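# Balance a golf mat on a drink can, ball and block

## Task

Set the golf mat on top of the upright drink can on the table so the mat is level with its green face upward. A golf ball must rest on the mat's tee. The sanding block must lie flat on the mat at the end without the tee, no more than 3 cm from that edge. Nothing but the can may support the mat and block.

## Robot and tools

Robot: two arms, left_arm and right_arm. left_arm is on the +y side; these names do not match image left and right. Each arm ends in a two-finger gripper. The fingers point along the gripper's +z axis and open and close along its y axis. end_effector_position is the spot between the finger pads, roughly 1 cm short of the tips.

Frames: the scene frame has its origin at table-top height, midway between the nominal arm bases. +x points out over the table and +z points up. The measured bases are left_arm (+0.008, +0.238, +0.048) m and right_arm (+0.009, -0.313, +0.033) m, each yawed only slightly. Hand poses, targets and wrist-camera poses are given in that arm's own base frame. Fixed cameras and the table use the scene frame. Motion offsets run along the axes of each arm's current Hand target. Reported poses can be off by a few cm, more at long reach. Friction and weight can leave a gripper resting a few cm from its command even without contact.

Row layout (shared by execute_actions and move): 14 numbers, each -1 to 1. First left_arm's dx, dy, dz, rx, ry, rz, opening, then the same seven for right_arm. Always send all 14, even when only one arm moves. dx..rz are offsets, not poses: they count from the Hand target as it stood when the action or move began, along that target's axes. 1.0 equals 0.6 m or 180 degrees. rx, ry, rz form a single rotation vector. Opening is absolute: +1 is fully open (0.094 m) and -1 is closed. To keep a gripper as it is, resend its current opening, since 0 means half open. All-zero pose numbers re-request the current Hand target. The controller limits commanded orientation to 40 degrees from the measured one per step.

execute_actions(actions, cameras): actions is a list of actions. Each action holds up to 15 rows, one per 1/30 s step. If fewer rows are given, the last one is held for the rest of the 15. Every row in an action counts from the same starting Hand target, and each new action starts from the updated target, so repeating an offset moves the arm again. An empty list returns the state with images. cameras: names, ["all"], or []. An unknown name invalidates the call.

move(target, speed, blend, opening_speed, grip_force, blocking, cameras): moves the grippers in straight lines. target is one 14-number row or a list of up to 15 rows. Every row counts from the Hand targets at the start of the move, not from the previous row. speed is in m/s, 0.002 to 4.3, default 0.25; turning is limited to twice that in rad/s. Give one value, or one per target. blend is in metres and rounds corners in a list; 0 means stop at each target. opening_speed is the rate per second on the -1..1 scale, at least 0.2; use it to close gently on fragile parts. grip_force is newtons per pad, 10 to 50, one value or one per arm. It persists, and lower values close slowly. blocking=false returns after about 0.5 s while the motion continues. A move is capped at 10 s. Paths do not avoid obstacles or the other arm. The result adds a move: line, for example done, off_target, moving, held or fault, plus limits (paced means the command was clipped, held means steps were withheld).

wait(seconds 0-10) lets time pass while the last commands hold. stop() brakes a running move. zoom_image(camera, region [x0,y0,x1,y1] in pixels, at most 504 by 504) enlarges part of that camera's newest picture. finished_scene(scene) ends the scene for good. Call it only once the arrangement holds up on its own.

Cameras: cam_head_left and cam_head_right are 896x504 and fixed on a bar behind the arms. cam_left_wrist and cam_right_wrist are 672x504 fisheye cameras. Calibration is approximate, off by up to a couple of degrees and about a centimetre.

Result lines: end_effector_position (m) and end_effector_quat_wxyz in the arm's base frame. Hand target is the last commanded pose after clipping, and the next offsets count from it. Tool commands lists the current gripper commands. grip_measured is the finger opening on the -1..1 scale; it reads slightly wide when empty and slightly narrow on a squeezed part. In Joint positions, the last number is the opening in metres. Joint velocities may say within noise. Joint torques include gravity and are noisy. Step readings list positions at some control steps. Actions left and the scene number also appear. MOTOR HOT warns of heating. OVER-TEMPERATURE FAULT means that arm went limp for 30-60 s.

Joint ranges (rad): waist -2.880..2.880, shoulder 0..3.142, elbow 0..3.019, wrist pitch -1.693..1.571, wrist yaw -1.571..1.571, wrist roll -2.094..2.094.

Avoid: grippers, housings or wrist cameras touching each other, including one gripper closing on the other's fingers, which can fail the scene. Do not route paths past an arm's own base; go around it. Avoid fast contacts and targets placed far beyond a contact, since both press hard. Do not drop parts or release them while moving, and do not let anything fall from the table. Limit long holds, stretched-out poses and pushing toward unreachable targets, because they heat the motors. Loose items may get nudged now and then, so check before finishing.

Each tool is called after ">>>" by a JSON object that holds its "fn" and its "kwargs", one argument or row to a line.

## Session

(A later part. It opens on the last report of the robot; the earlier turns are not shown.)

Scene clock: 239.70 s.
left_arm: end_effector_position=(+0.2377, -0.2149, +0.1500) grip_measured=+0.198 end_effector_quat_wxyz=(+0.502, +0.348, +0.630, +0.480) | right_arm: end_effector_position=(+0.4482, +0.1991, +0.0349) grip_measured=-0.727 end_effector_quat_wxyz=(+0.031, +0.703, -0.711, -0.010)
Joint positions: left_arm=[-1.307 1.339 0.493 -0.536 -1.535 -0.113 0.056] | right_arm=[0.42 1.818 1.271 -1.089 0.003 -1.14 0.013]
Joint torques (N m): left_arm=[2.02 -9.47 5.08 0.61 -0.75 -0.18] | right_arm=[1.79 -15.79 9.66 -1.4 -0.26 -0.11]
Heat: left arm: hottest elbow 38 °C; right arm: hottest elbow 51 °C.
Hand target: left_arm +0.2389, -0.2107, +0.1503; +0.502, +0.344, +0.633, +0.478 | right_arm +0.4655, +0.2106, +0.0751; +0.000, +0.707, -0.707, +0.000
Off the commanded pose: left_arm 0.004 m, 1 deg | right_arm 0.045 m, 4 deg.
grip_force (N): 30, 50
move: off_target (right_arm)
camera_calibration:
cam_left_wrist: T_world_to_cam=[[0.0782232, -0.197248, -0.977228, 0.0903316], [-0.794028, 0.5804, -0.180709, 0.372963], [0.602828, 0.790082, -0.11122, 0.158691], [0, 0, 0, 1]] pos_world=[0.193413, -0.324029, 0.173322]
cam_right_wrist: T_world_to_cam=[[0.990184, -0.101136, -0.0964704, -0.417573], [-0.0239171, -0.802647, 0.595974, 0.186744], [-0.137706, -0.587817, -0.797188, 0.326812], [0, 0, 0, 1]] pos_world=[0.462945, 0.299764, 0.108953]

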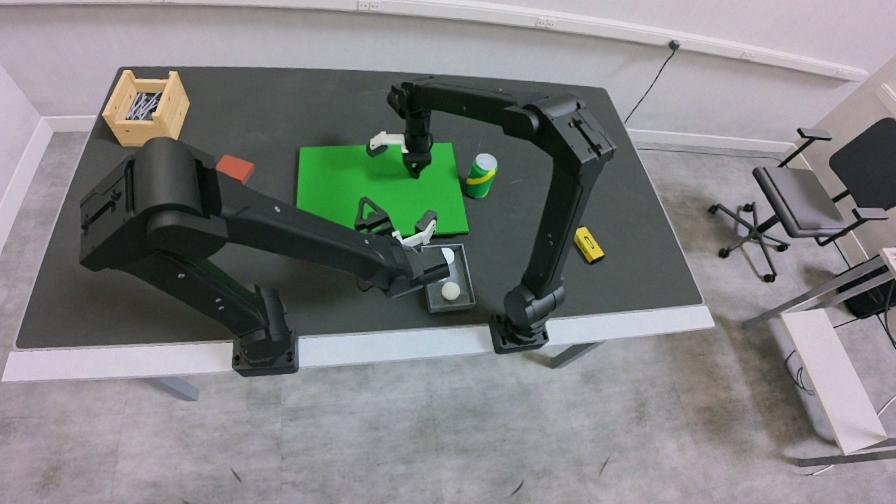

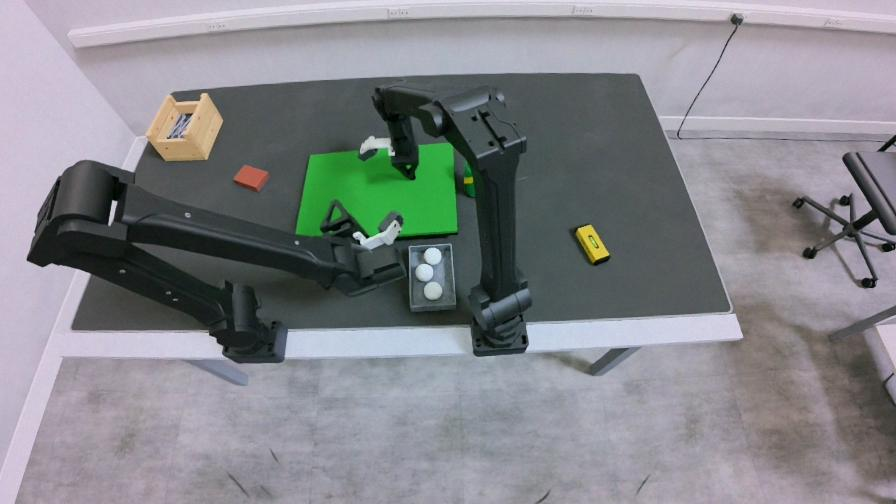

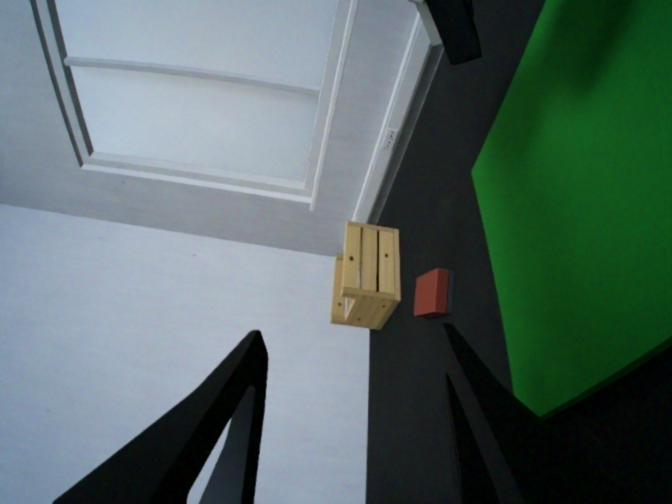

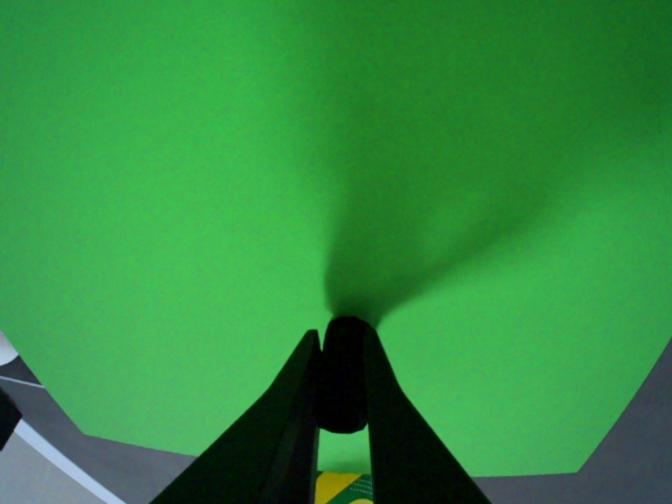

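>>> {"fn": "move", "kwargs": {
  "target": [0, 0, 0, 0, 0, 0, 0.2, 0, 0, -0.1, 0, 0, 0, -0.95],
  "speed": 0.06,
  "cameras": ["cam_right_wrist", "cam_head_left", "cam_head_right", "cam_left_wrist"]
}}

>>> {"fn": "zoom_image", "kwargs": {
  "camera": "cam_head_left",
  "region": [280, 120, 500, 270]
}}

>>> {"fn": "zoom_image", "kwargs": {
  "camera": "cam_head_right",
  "region": [280, 120, 500, 270]
}}

Scene clock: 244.67 s.
left_arm: end_effector_position=(+0.2377, -0.2149, +0.1500) grip_measured=+0.198 end_effector_quat_wxyz=(+0.502, +0.348, +0.630, +0.480) | right_arm: end_effector_position=(+0.4453, +0.1966, +0.0855) grip_measured=-0.728 end_effector_quat_wxyz=(+0.046, +0.702, -0.710, -0.012)
Joint positions: left_arm=[-1.307 1.339 0.493 -0.536 -1.535 -0.113 0.056] | right_arm=[0.42 1.765 1.343 -1.243 0.009 -1.139 0.013]
Joint torques (N m): left_arm=[2.08 -9.52 5.12 0.51 -0.77 -0.18] | right_arm=[1.67 -16.73 11.03 -1.2 -0.45 -0.16]
Heat: left arm: hottest elbow 38 °C; right arm: hottest elbow 51 °C.
Hand target: left_arm +0.2389, -0.2107, +0.1503; +0.502, +0.344, +0.633, +0.478 | right_arm +0.4654, +0.2106, +0.1350; +0.001, +0.707, -0.707, -0.001
Off the commanded pose: left_arm 0.004 m, 1 deg | right_arm 0.055 m, 5 deg.
grip_force (N): 30, 50
move: off_target (right_arm)
camera_calibration:
cam_left_wrist: T_world_to_cam=[[0.0782232, -0.197248, -0.977228, 0.0903316], [-0.794028, 0.5804, -0.180709, 0.372963], [0.602828, 0.790082, -0.11122, 0.158691], [0, 0, 0, 1]] pos_world=[0.193413, -0.324029, 0.173322]
cam_right_wrist: T_world_to_cam=[[0.987535, -0.103338, -0.118725, -0.406395], [-0.00949438, -0.792029, 0.61041, 0.144807], [-0.157113, -0.601674, -0.783137, 0.375457], [0, 0, 0, 1]] pos_world=[0.461693, 0.298598, 0.157393]

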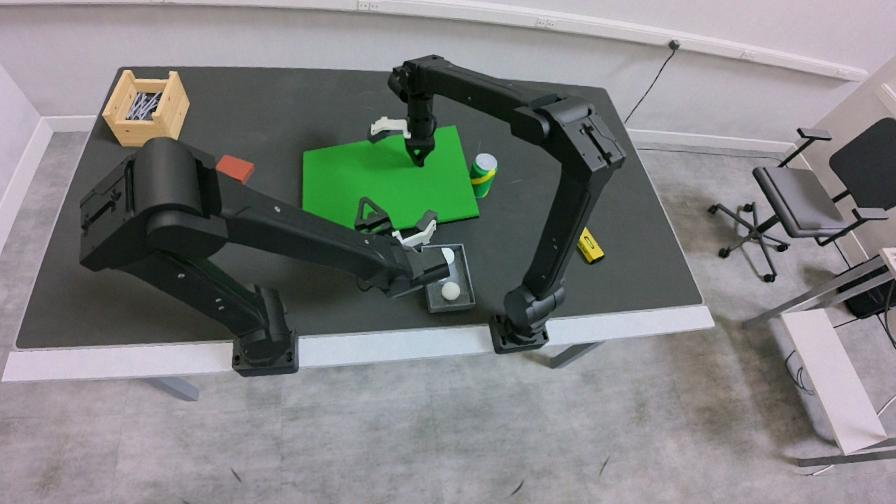

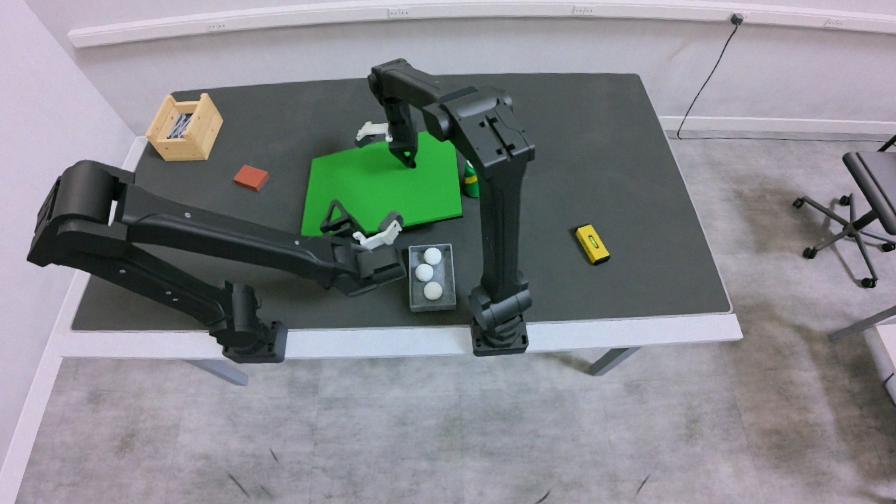

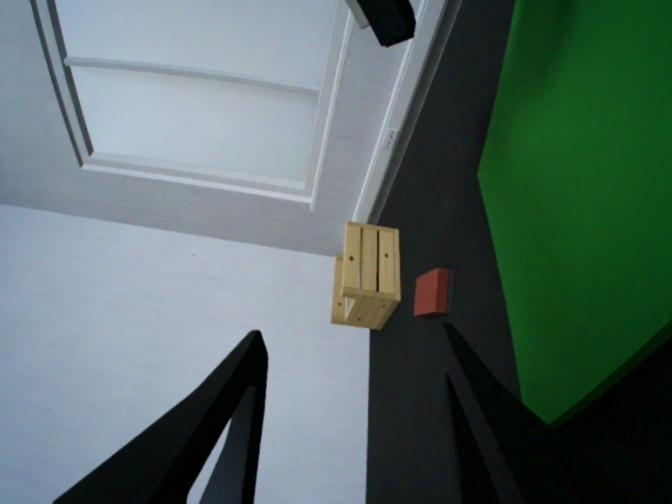

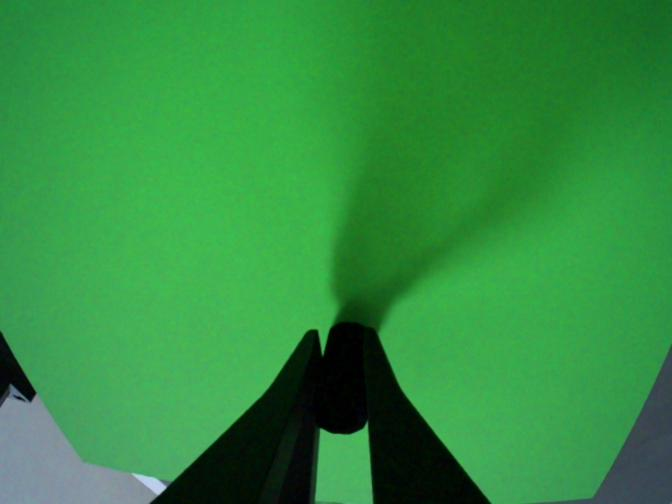

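Scaled by 2.291.

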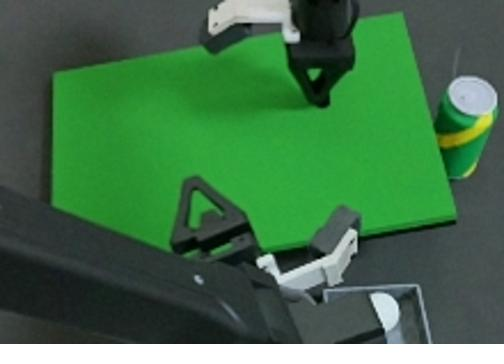

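Scaled by 2.291.

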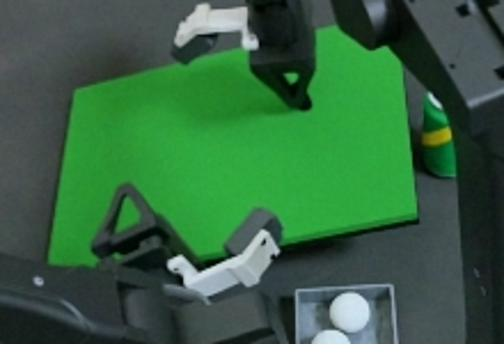

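>>> {"fn": "move", "kwargs": {
  "target": [0, 0, 0, 0, 0, 0, 0.2, 0, -0.02, -0.05, 0.026, 0, 0, -0.95],
  "speed": 0.05,
  "cameras": ["cam_head_left", "cam_head_right", "cam_left_wrist"]
}}

>>> {"fn": "zoom_image", "kwargs": {
  "camera": "cam_head_left",
  "region": [280, 110, 500, 260]
}}

>>> {"fn": "zoom_image", "kwargs": {
  "camera": "cam_head_right",
  "region": [280, 110, 500, 260]
}}

Scene clock: 274.63 s.
left_arm: end_effector_position=(+0.2377, -0.2149, +0.1500) grip_measured=+0.198 end_effector_quat_wxyz=(+0.502, +0.348, +0.630, +0.480) | right_arm: end_effector_position=(+0.4545, +0.1950, +0.1091) grip_measured=-0.731 end_effector_quat_wxyz=(+0.026, +0.703, -0.711, +0.011)
Joint positions: left_arm=[-1.307 1.339 0.493 -0.536 -1.535 -0.113 0.056] | right_arm=[0.42 1.728 1.361 -1.244 0.039 -1.139 0.013]
Joint torques (N m): left_arm=[1.85 -9.76 5.14 0.58 -0.78 -0.19] | right_arm=[2.37 -15.44 12.01 -0.76 -0.32 -0.08]
Heat: left arm: hottest elbow 37 °C; right arm: hottest elbow 55 °C.
Hand target: left_arm +0.2389, -0.2107, +0.1503; +0.502, +0.344, +0.633, +0.478 | right_arm +0.4775, +0.2106, +0.1650; -0.028, +0.706, -0.707, +0.028
Off the commanded pose: left_arm 0.004 m, 1 deg | right_arm 0.062 m, 7 deg.
grip_force (N): 30, 50
move: off_target (right_arm)
camera_calibration:
cam_left_wrist: T_world_to_cam=[[0.0782232, -0.197248, -0.977228, 0.0903316], [-0.794028, 0.5804, -0.180709, 0.372963], [0.602828, 0.790082, -0.11122, 0.158691], [0, 0, 0, 1]] pos_world=[0.193413, -0.324029, 0.173322]
Images, in order (width x height): cam_head_left 896x504, cam_head_right 896x504, cam_left_wrist 672x504.

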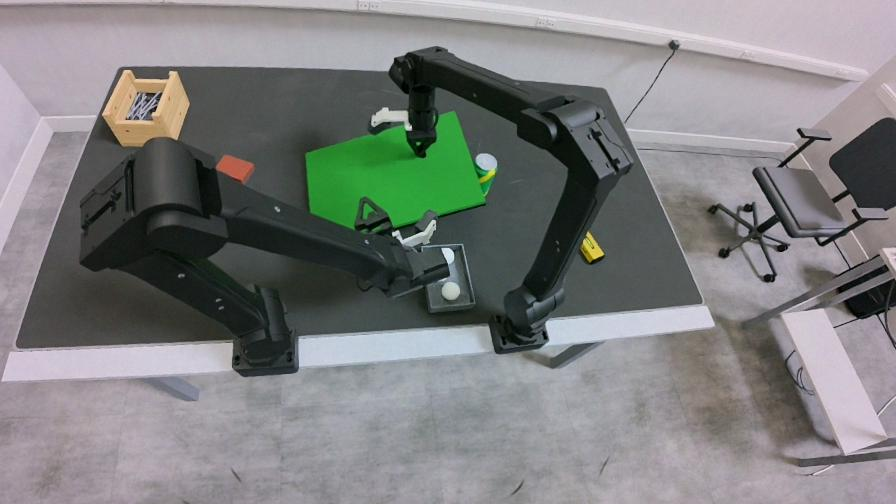

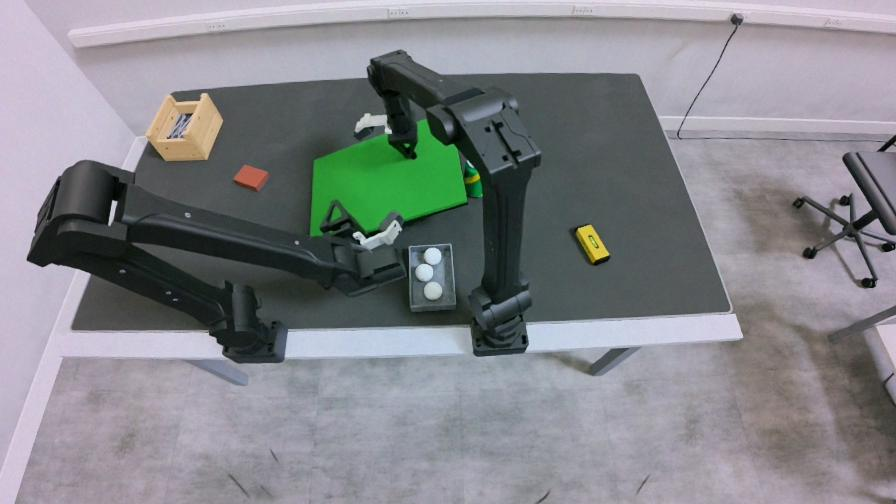

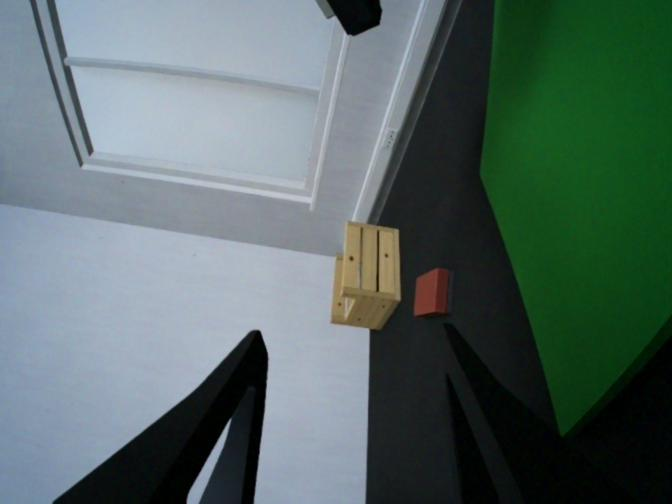

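Scaled by 2.291.

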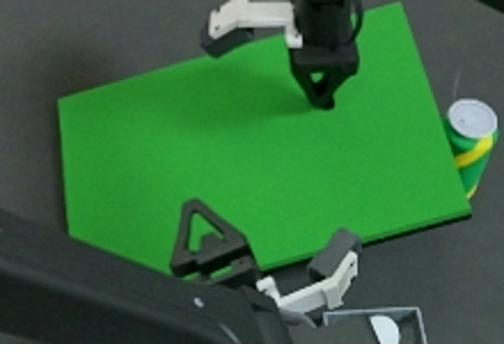

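Scaled by 2.291.

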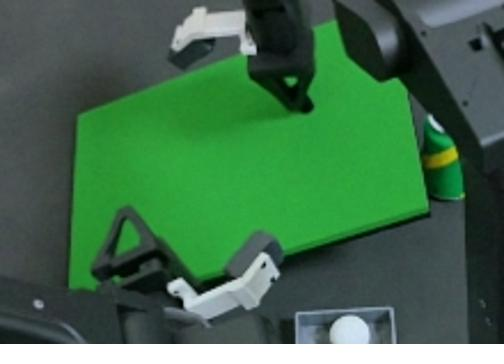

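>>> {"fn": "move", "kwargs": {
  "target": [
    [0, 0, 0, 0, 0, 0, 0.2, -0.05, 0, 0, 0, 0, 0, -0.95],
    [0, 0, 0, 0, 0, 0, 0.2, -0.06, 0.0, -0.0667, 0, 0, 0, -0.95]
  ],
  "speed": 0.05,
  "blend": [0.01, 0],
  "cameras": ["cam_head_left", "cam_head_right"]
}}

>>> {"fn": "zoom_image", "kwargs": {
  "camera": "cam_head_left",
  "region": [280, 100, 500, 250]
}}

>>> {"fn": "zoom_image", "kwargs": {
  "camera": "cam_head_right",
  "region": [280, 100, 500, 250]
}}

Scene clock: 284.93 s.
left_arm: end_effector_position=(+0.2377, -0.2149, +0.1500) grip_measured=+0.198 end_effector_quat_wxyz=(+0.502, +0.348, +0.630, +0.480) | right_arm: end_effector_position=(+0.4548, +0.2301, +0.1529) grip_measured=-0.736 end_effector_quat_wxyz=(+0.024, +0.708, -0.705, +0.015)
Joint positions: left_arm=[-1.307 1.339 0.493 -0.536 -1.535 -0.113 0.056] | right_arm=[0.484 1.728 1.481 -1.36 0.044 -1.09 0.012]
Joint torques (N m): left_arm=[2.08 -9.29 5.09 0.54 -0.75 -0.2] | right_arm=[1.79 -15.62 12.9 -0.64 -0.32 0.07]
Heat: left arm: hottest elbow 37 °C; right arm: hottest elbow 55 °C.
Hand target: left_arm +0.2389, -0.2107, +0.1503; +0.502, +0.344, +0.633, +0.478 | right_arm +0.4743, +0.2467, +0.2049; -0.028, +0.706, -0.707, +0.028
Off the commanded pose: left_arm 0.004 m, 1 deg | right_arm 0.058 m, 6 deg.
grip_force (N): 30, 50
move: off_target (right_arm)
Images, in order (width x height): cam_head_left 896x504, cam_head_right 896x504.

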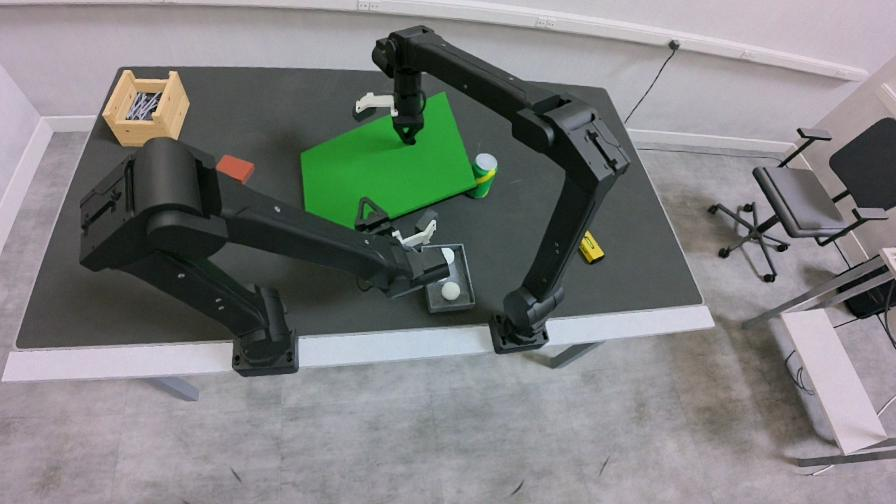

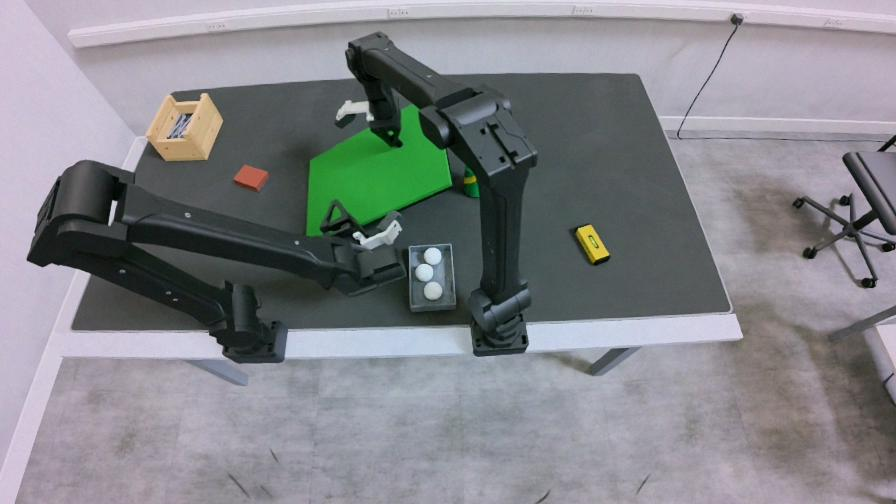

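Scaled by 2.291.

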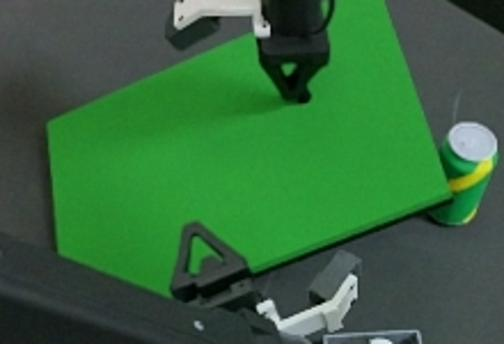

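Scaled by 2.291.

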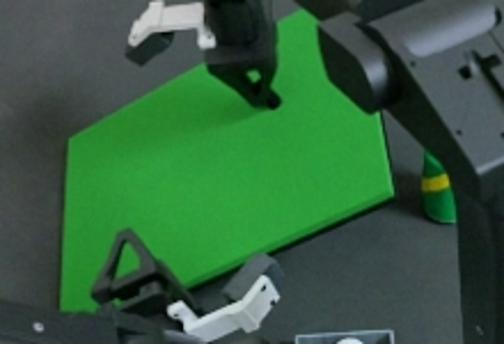

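>>> {"fn": "move", "kwargs": {
  "target": [0.0693, -0.1527, 0.0063, 0.0099, -0.061, -0.0335, 1, 0, 0, 0, 0, 0, 0, -0.95],
  "speed": 0.12,
  "grip_force": [50, 50],
  "cameras": ["cam_head_left", "cam_head_right", "cam_left_wrist"]
}}

Scene clock: 293.90 s.
left_arm: end_effector_position=(+0.2346, -0.2038, +0.0540) grip_measured=+0.998 end_effector_quat_wxyz=(+0.531, +0.311, +0.653, +0.441) | right_arm: end_effector_position=(+0.4548, +0.2301, +0.1529) grip_measured=-0.736 end_effector_quat_wxyz=(+0.024, +0.708, -0.705, +0.015)
Joint positions: left_arm=[-1.307 1.676 0.376 0.056 -1.523 -0.105 0.094] | right_arm=[0.484 1.728 1.481 -1.36 0.044 -1.09 0.012]
Joint torques (N m): left_arm=[1.73 -9.29 2.26 1.33 -0.74 -0.06] | right_arm=[2.73 -14.8 12.78 -0.58 -0.32 0.05]
Heat: left arm: hottest elbow 37 °C; right arm: hottest elbow 55 °C.
Hand target: left_arm +0.2358, -0.1998, +0.0502; +0.579, +0.362, +0.607, +0.406 | right_arm +0.4743, +0.2467, +0.2049; -0.028, +0.706, -0.707, +0.028
Off the commanded pose: left_arm 0.006 m, 10 deg | right_arm 0.058 m, 6 deg.
move: off_target (left_arm, right_arm)
camera_calibration:
cam_left_wrist: T_world_to_cam=[[0.099311, -0.320716, -0.941955, -0.0331192], [-0.786925, 0.554055, -0.271611, 0.344533], [0.609005, 0.768221, -0.197356, 0.139881], [0, 0, 0, 1]] pos_world=[0.189222, -0.308972, 0.0899884]
Images, in order (width x height): cam_head_left 896x504, cam_head_right 896x504, cam_left_wrist 672x504.

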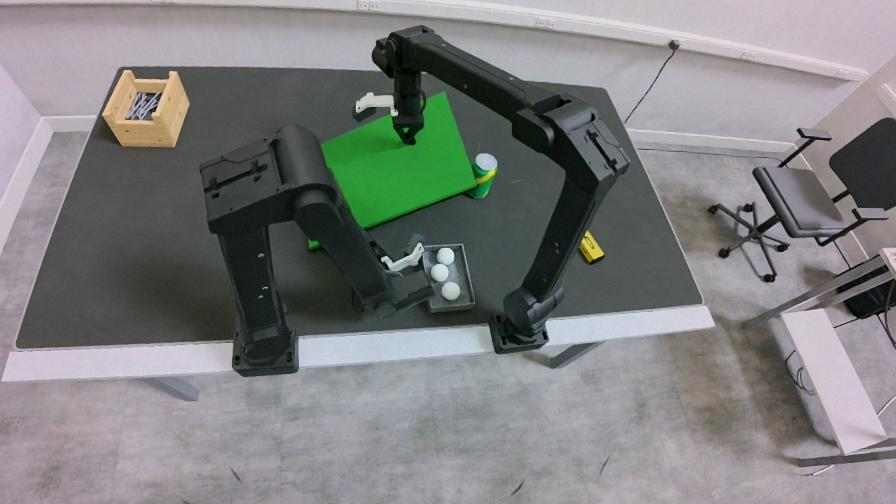

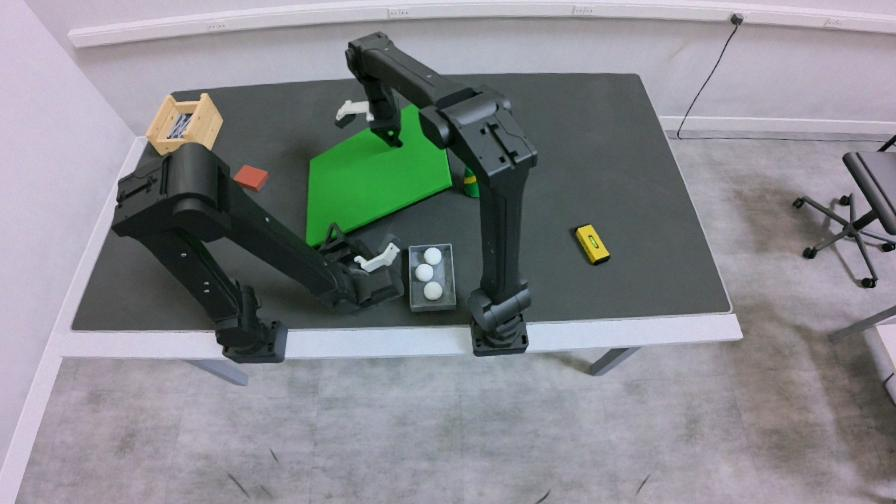

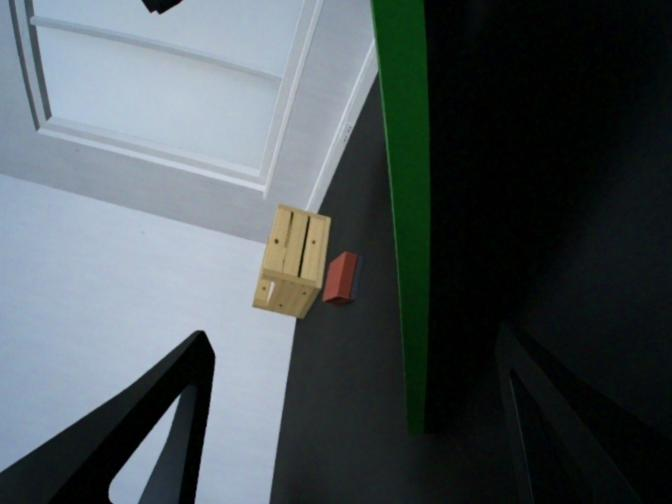

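>>> {"fn": "move", "kwargs": {
  "target": [
    [0, -0.0545, 0, 0, 0, 0, 1, 0, 0, 0, 0, 0, 0, -0.95],
    [0.013, -0.0485, 0.1147, 0, 0, 0, 1, 0, 0, 0, 0, 0, 0, -0.95]
  ],
  "speed": 0.08,
  "cameras": ["cam_head_left", "cam_head_right", "cam_left_wrist"]
}}

>>> {"fn": "zoom_image", "kwargs": {
  "camera": "cam_head_right",
  "region": [280, 100, 500, 260]
}}

Scene clock: 303.23 s.
left_arm: end_effector_position=(+0.3049, -0.2061, +0.0259) grip_measured=+0.998 end_effector_quat_wxyz=(+0.550, +0.364, +0.643, +0.389) | right_arm: end_effector_position=(+0.4548, +0.2301, +0.1529) grip_measured=-0.736 end_effector_quat_wxyz=(+0.024, +0.708, -0.705, +0.015)
Joint positions: left_arm=[-1.034 2.061 0.299 1.549 -1.126 0.938 0.094] | right_arm=[0.484 1.728 1.481 -1.36 0.044 -1.09 0.012]
Joint torques (N m): left_arm=[1.96 -10.34 -0.31 2.41 -0.07 -0.04] | right_arm=[1.49 -15.38 12.68 -0.55 -0.28 0.09]
Heat: left arm: hottest elbow 36 °C; right arm: hottest elbow 56 °C.
Hand target: left_arm +0.3048, -0.1994, +0.0206; +0.579, +0.362, +0.607, +0.406 | right_arm +0.4743, +0.2467, +0.2049; -0.028, +0.706, -0.707, +0.028
Off the commanded pose: left_arm 0.009 m, 6 deg | right_arm 0.058 m, 6 deg.
joint sent to its limit (left arm) — joint 4 (wrist pitch), upper limit. The joint targets are off in orientation, not in position.
move: off_target (left_arm, right_arm)
camera_calibration:
cam_left_wrist: T_world_to_cam=[[0.00881764, -0.342616, -0.939434, -0.04439], [-0.708902, 0.660447, -0.247522, 0.391084], [0.705252, 0.668149, -0.237058, 0.0443323], [0, 0, 0, 1]] pos_world=[0.246366, -0.303119, 0.0656097]
Images, in order (width x height): cam_head_left 896x504, cam_head_right 896x504, cam_left_wrist 672x504.

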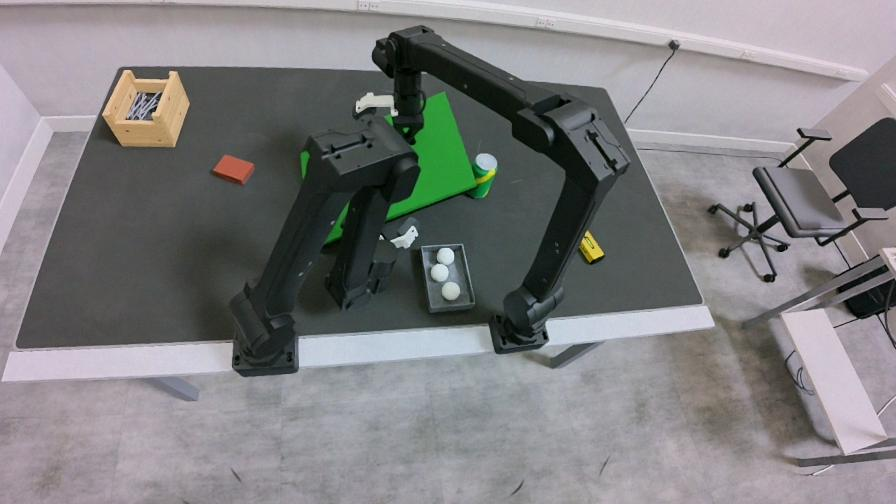

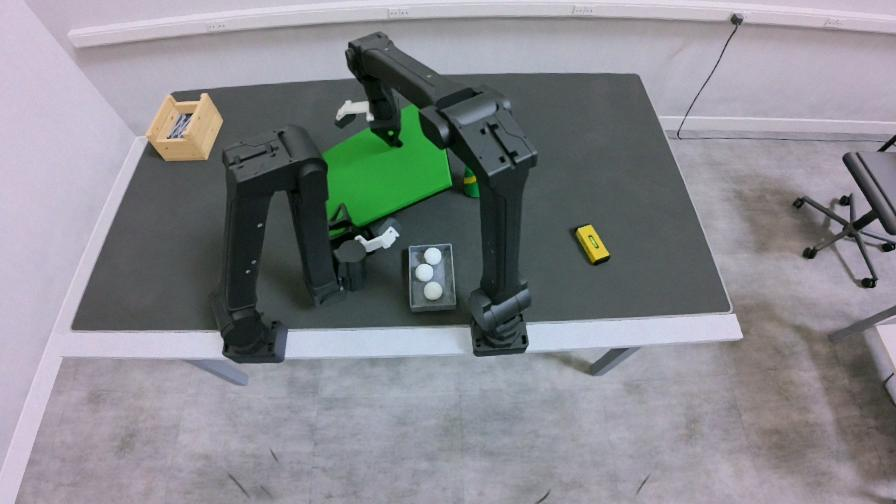

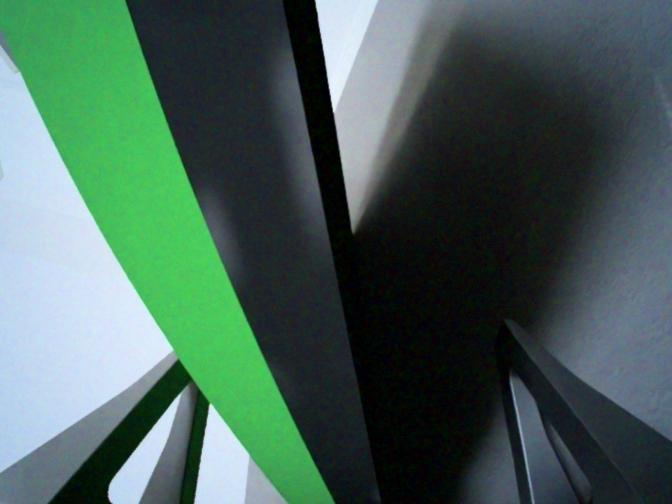

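Scaled by 2.291.

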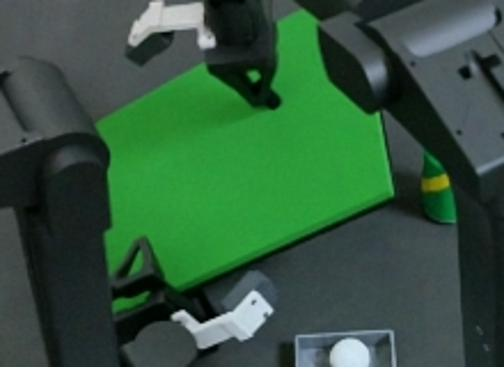

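>>> {"fn": "move", "kwargs": {
  "target": [0, 0, 0, 0, 0, 0, -0.75, 0, 0, 0, 0, 0, 0, -0.95],
  "opening_speed": 0.6,
  "cameras": ["cam_left_wrist"]
}}

Scene clock: 309.70 s.
left_arm: end_effector_position=(+0.3053, -0.2043, +0.0282) grip_measured=-0.608 end_effector_quat_wxyz=(+0.555, +0.353, +0.646, +0.388) | right_arm: end_effector_position=(+0.4549, +0.2300, +0.1529) grip_measured=-0.736 end_effector_quat_wxyz=(+0.024, +0.708, -0.705, +0.016)
Joint positions: left_arm=[-1.032 2.064 0.299 1.568 -1.134 0.932 0.018] | right_arm=[0.484 1.728 1.481 -1.36 0.044 -1.09 0.012]
Joint torques (N m): left_arm=[1.9 -10.75 -0.34 1.59 0.4 0.01] | right_arm=[1.55 -15.15 13 -0.42 -0.37 0.05]
Heat: left arm: hottest elbow 36 °C; right arm: hottest elbow 56 °C.
Hand target: left_arm +0.3049, -0.1994, +0.0206; +0.579, +0.362, +0.607, +0.406 | right_arm +0.4743, +0.2467, +0.2049; -0.028, +0.706, -0.707, +0.028
Off the commanded pose: left_arm 0.009 m, 6 deg | right_arm 0.058 m, 6 deg.
joint read past its limit (left arm) — joint 4 (wrist pitch), upper limit.
joint sent to its limit (left arm) — joint 4 (wrist pitch), upper limit. The joint targets are off in orientation, not in position.
move: off_target (left_arm, right_arm)
camera_calibration:
cam_left_wrist: T_world_to_cam=[[0.0229642, -0.36107, -0.932256, -0.0498692], [-0.713244, 0.647509, -0.268355, 0.38998], [0.700539, 0.671088, -0.242662, 0.0455779], [0, 0, 0, 1]] pos_world=[0.247367, -0.301109, 0.0692223]
Images, in order (width x height): cam_left_wrist 672x504.

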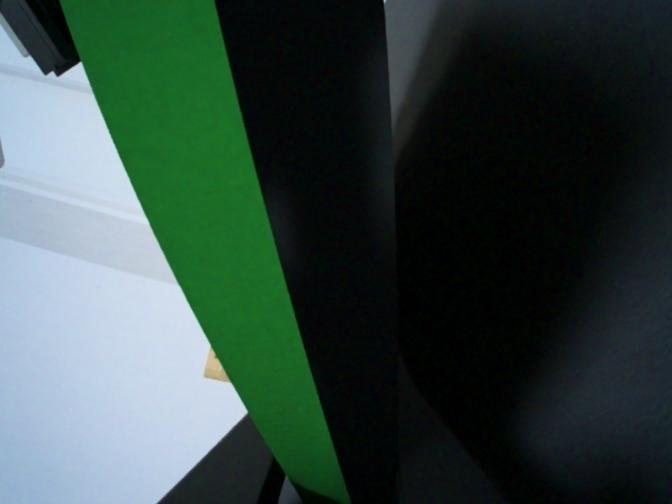

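>>> {"fn": "execute_actions", "kwargs": {
  "actions": []
}}

Scene clock: 316.67 s.
left_arm: end_effector_position=(+0.3053, -0.2043, +0.0282) grip_measured=-0.611 end_effector_quat_wxyz=(+0.555, +0.353, +0.646, +0.388) | right_arm: end_effector_position=(+0.4549, +0.2300, +0.1529) grip_measured=-0.736 end_effector_quat_wxyz=(+0.024, +0.708, -0.705, +0.016)
Joint positions: left_arm=[-1.032 2.064 0.299 1.568 -1.134 0.931 0.018] | right_arm=[0.484 1.728 1.481 -1.36 0.044 -1.09 0.012]
Joint velocities: within noise
Joint torques (N m): left_arm=[2.02 -10.52 -0.39 1.62 0.4 0.02] | right_arm=[2.78 -14.39 12.78 -0.44 -0.36 0.11]
Heat: left arm: hottest elbow 36 °C; right arm: hottest elbow 56 °C.
Hand target: left_arm +0.3049, -0.1994, +0.0206; +0.579, +0.362, +0.607, +0.406 | right_arm +0.4743, +0.2467, +0.2049; -0.028, +0.706, -0.707, +0.028
Tool commands: left_gripper/opening=-0.75 right_gripper/opening=-0.95
Off the commanded pose: left_arm 0.009 m, 6 deg | right_arm 0.058 m, 6 deg.
joint read past its limit (left arm) — joint 4 (wrist pitch), upper limit.
camera_calibration:
cam_left_wrist: T_world_to_cam=[[0.0230553, -0.361448, -0.932107, -0.0499226], [-0.713229, 0.64739, -0.268683, 0.38999], [0.700552, 0.671001, -0.24287, 0.0455872], [0, 0, 0, 1]] pos_world=[0.247367, -0.301109, 0.0693223]
cam_right_wrist: T_world_to_cam=[[0.995049, -0.0868303, -0.0483627, -0.422417], [-0.0388338, -0.787567, 0.615004, 0.141813], [-0.0914898, -0.61008, -0.78704, 0.422559], [0, 0, 0, 1]] pos_world=[0.464493, 0.332804, 0.224926]

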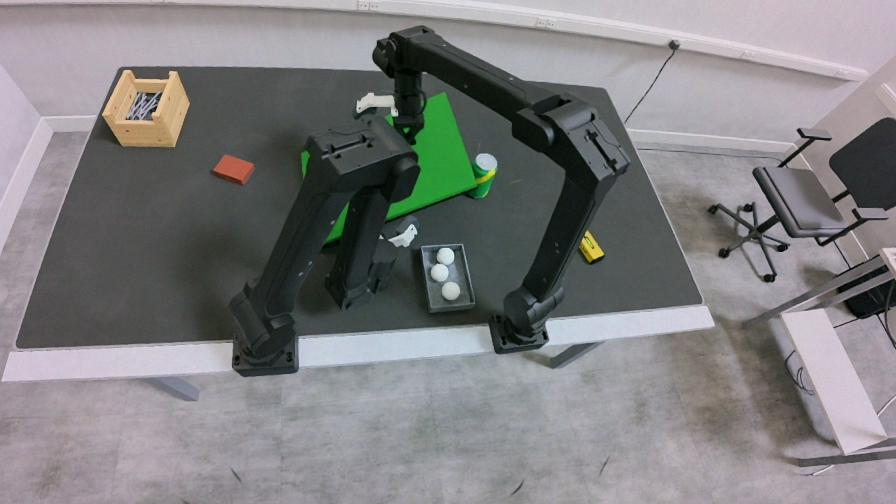

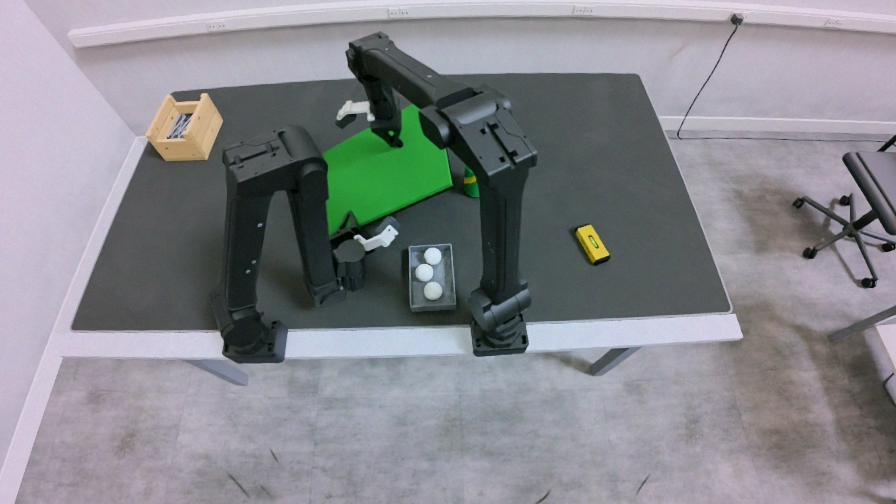

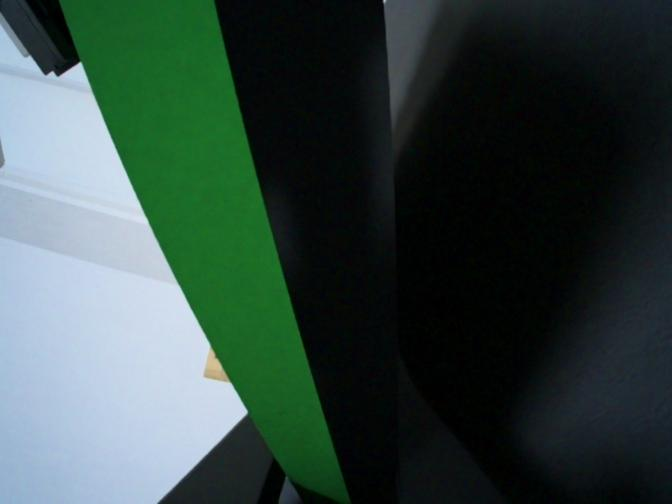

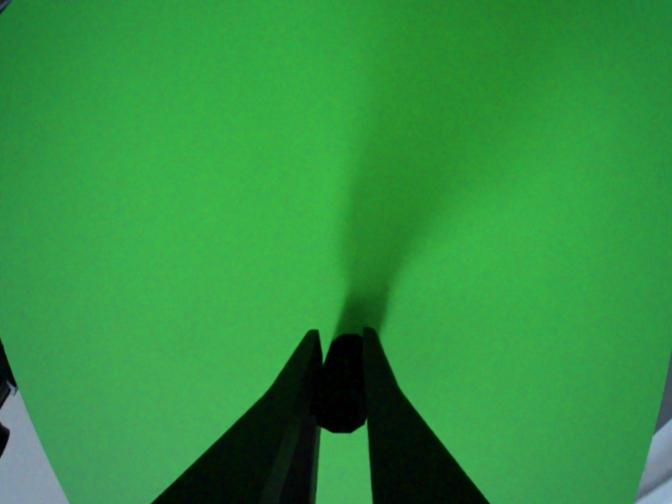

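>>> {"fn": "move", "kwargs": {
  "target": [-0.041,0.0912,0,0,0,0.06,-0.75,0.025,0,-0.0167,0,0,0,-0.95],
  "speed": 0.03,
  "cameras": ["cam_head_left","cam_head_right","cam_left_wrist"]
}}

Scene clock: 327.97 s.
left_arm: end_effector_position=(+0.3040, -0.1955, +0.0740) grip_measured=-0.624 end_effector_quat_wxyz=(+0.529, +0.409, +0.593, +0.448) | right_arm: end_effector_position=(+0.4547, +0.2213, +0.1653) grip_measured=-0.737 end_effector_quat_wxyz=(+0.023, +0.705, -0.708, +0.015)
Joint positions: left_arm=[-1.017 1.896 0.243 1.568 -1.115 1.23 0.018] | right_arm=[0.469 1.709 1.49 -1.386 0.043 -1.097 0.012]
Joint torques (N m): left_arm=[1.26 -13.16 0.88 1.69 0.7 0.3] | right_arm=[1.2 -15.33 12.11 -0.28 -0.29 -0.12]
Heat: left arm: hottest elbow 36 °C; right arm: hottest elbow 57 °C.
Hand target: left_arm +0.3047, -0.1995, +0.0806; +0.538, +0.417, +0.570, +0.459 | right_arm +0.4735, +0.2317, +0.2149; -0.028, +0.707, -0.707, +0.028
Off the commanded pose: left_arm 0.008 m, 3 deg | right_arm 0.054 m, 6 deg.
joint read past its limit (left arm) — joint 4 (wrist pitch), upper limit.
joint sent to its limit (left arm) — joint 4 (wrist pitch), upper limit. The joint targets still meet the commanded pose.
move: off_target (left_arm, right_arm)
camera_calibration:
cam_left_wrist: T_world_to_cam=[[0.0405126, -0.169764, -0.984652, 0.0320044], [-0.692722, 0.705407, -0.150121, 0.392022], [0.720066, 0.688172, -0.0890215, 0.0377516], [0, 0, 0, 1]] pos_world=[0.243082, -0.297081, 0.0937246]
Images, in order (width x height): cam_head_left 896x504, cam_head_right 896x504, cam_left_wrist 672x504.

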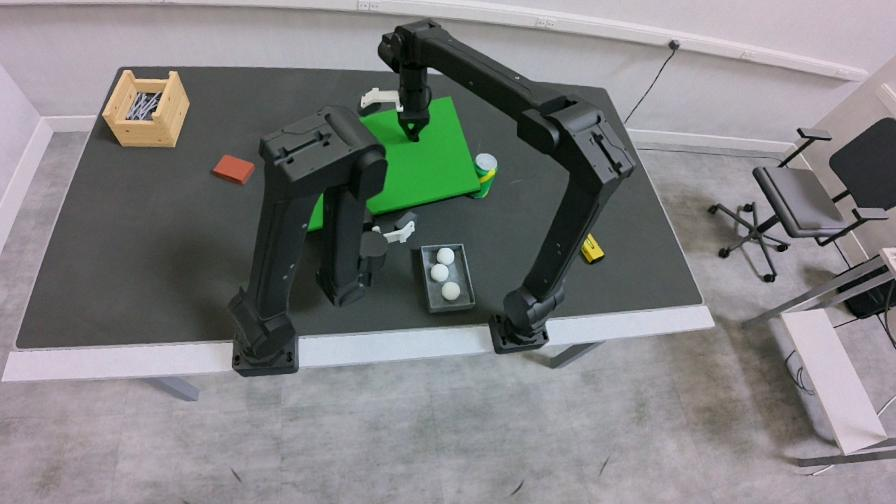

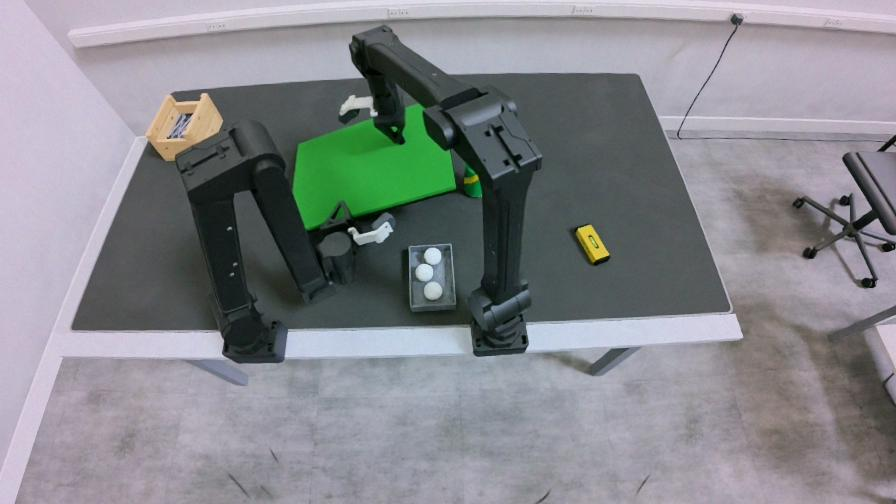

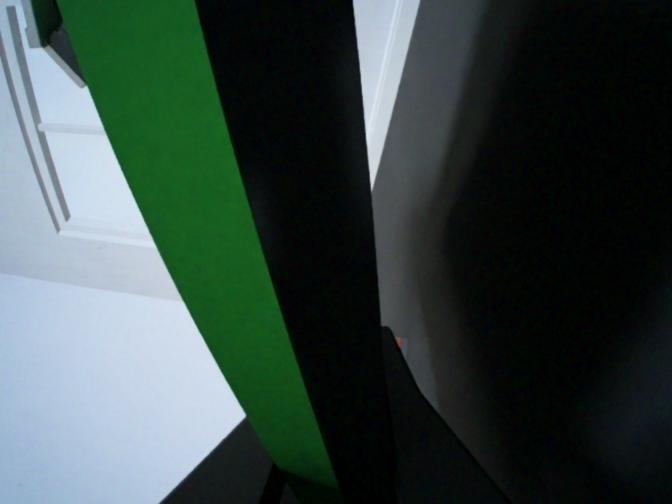

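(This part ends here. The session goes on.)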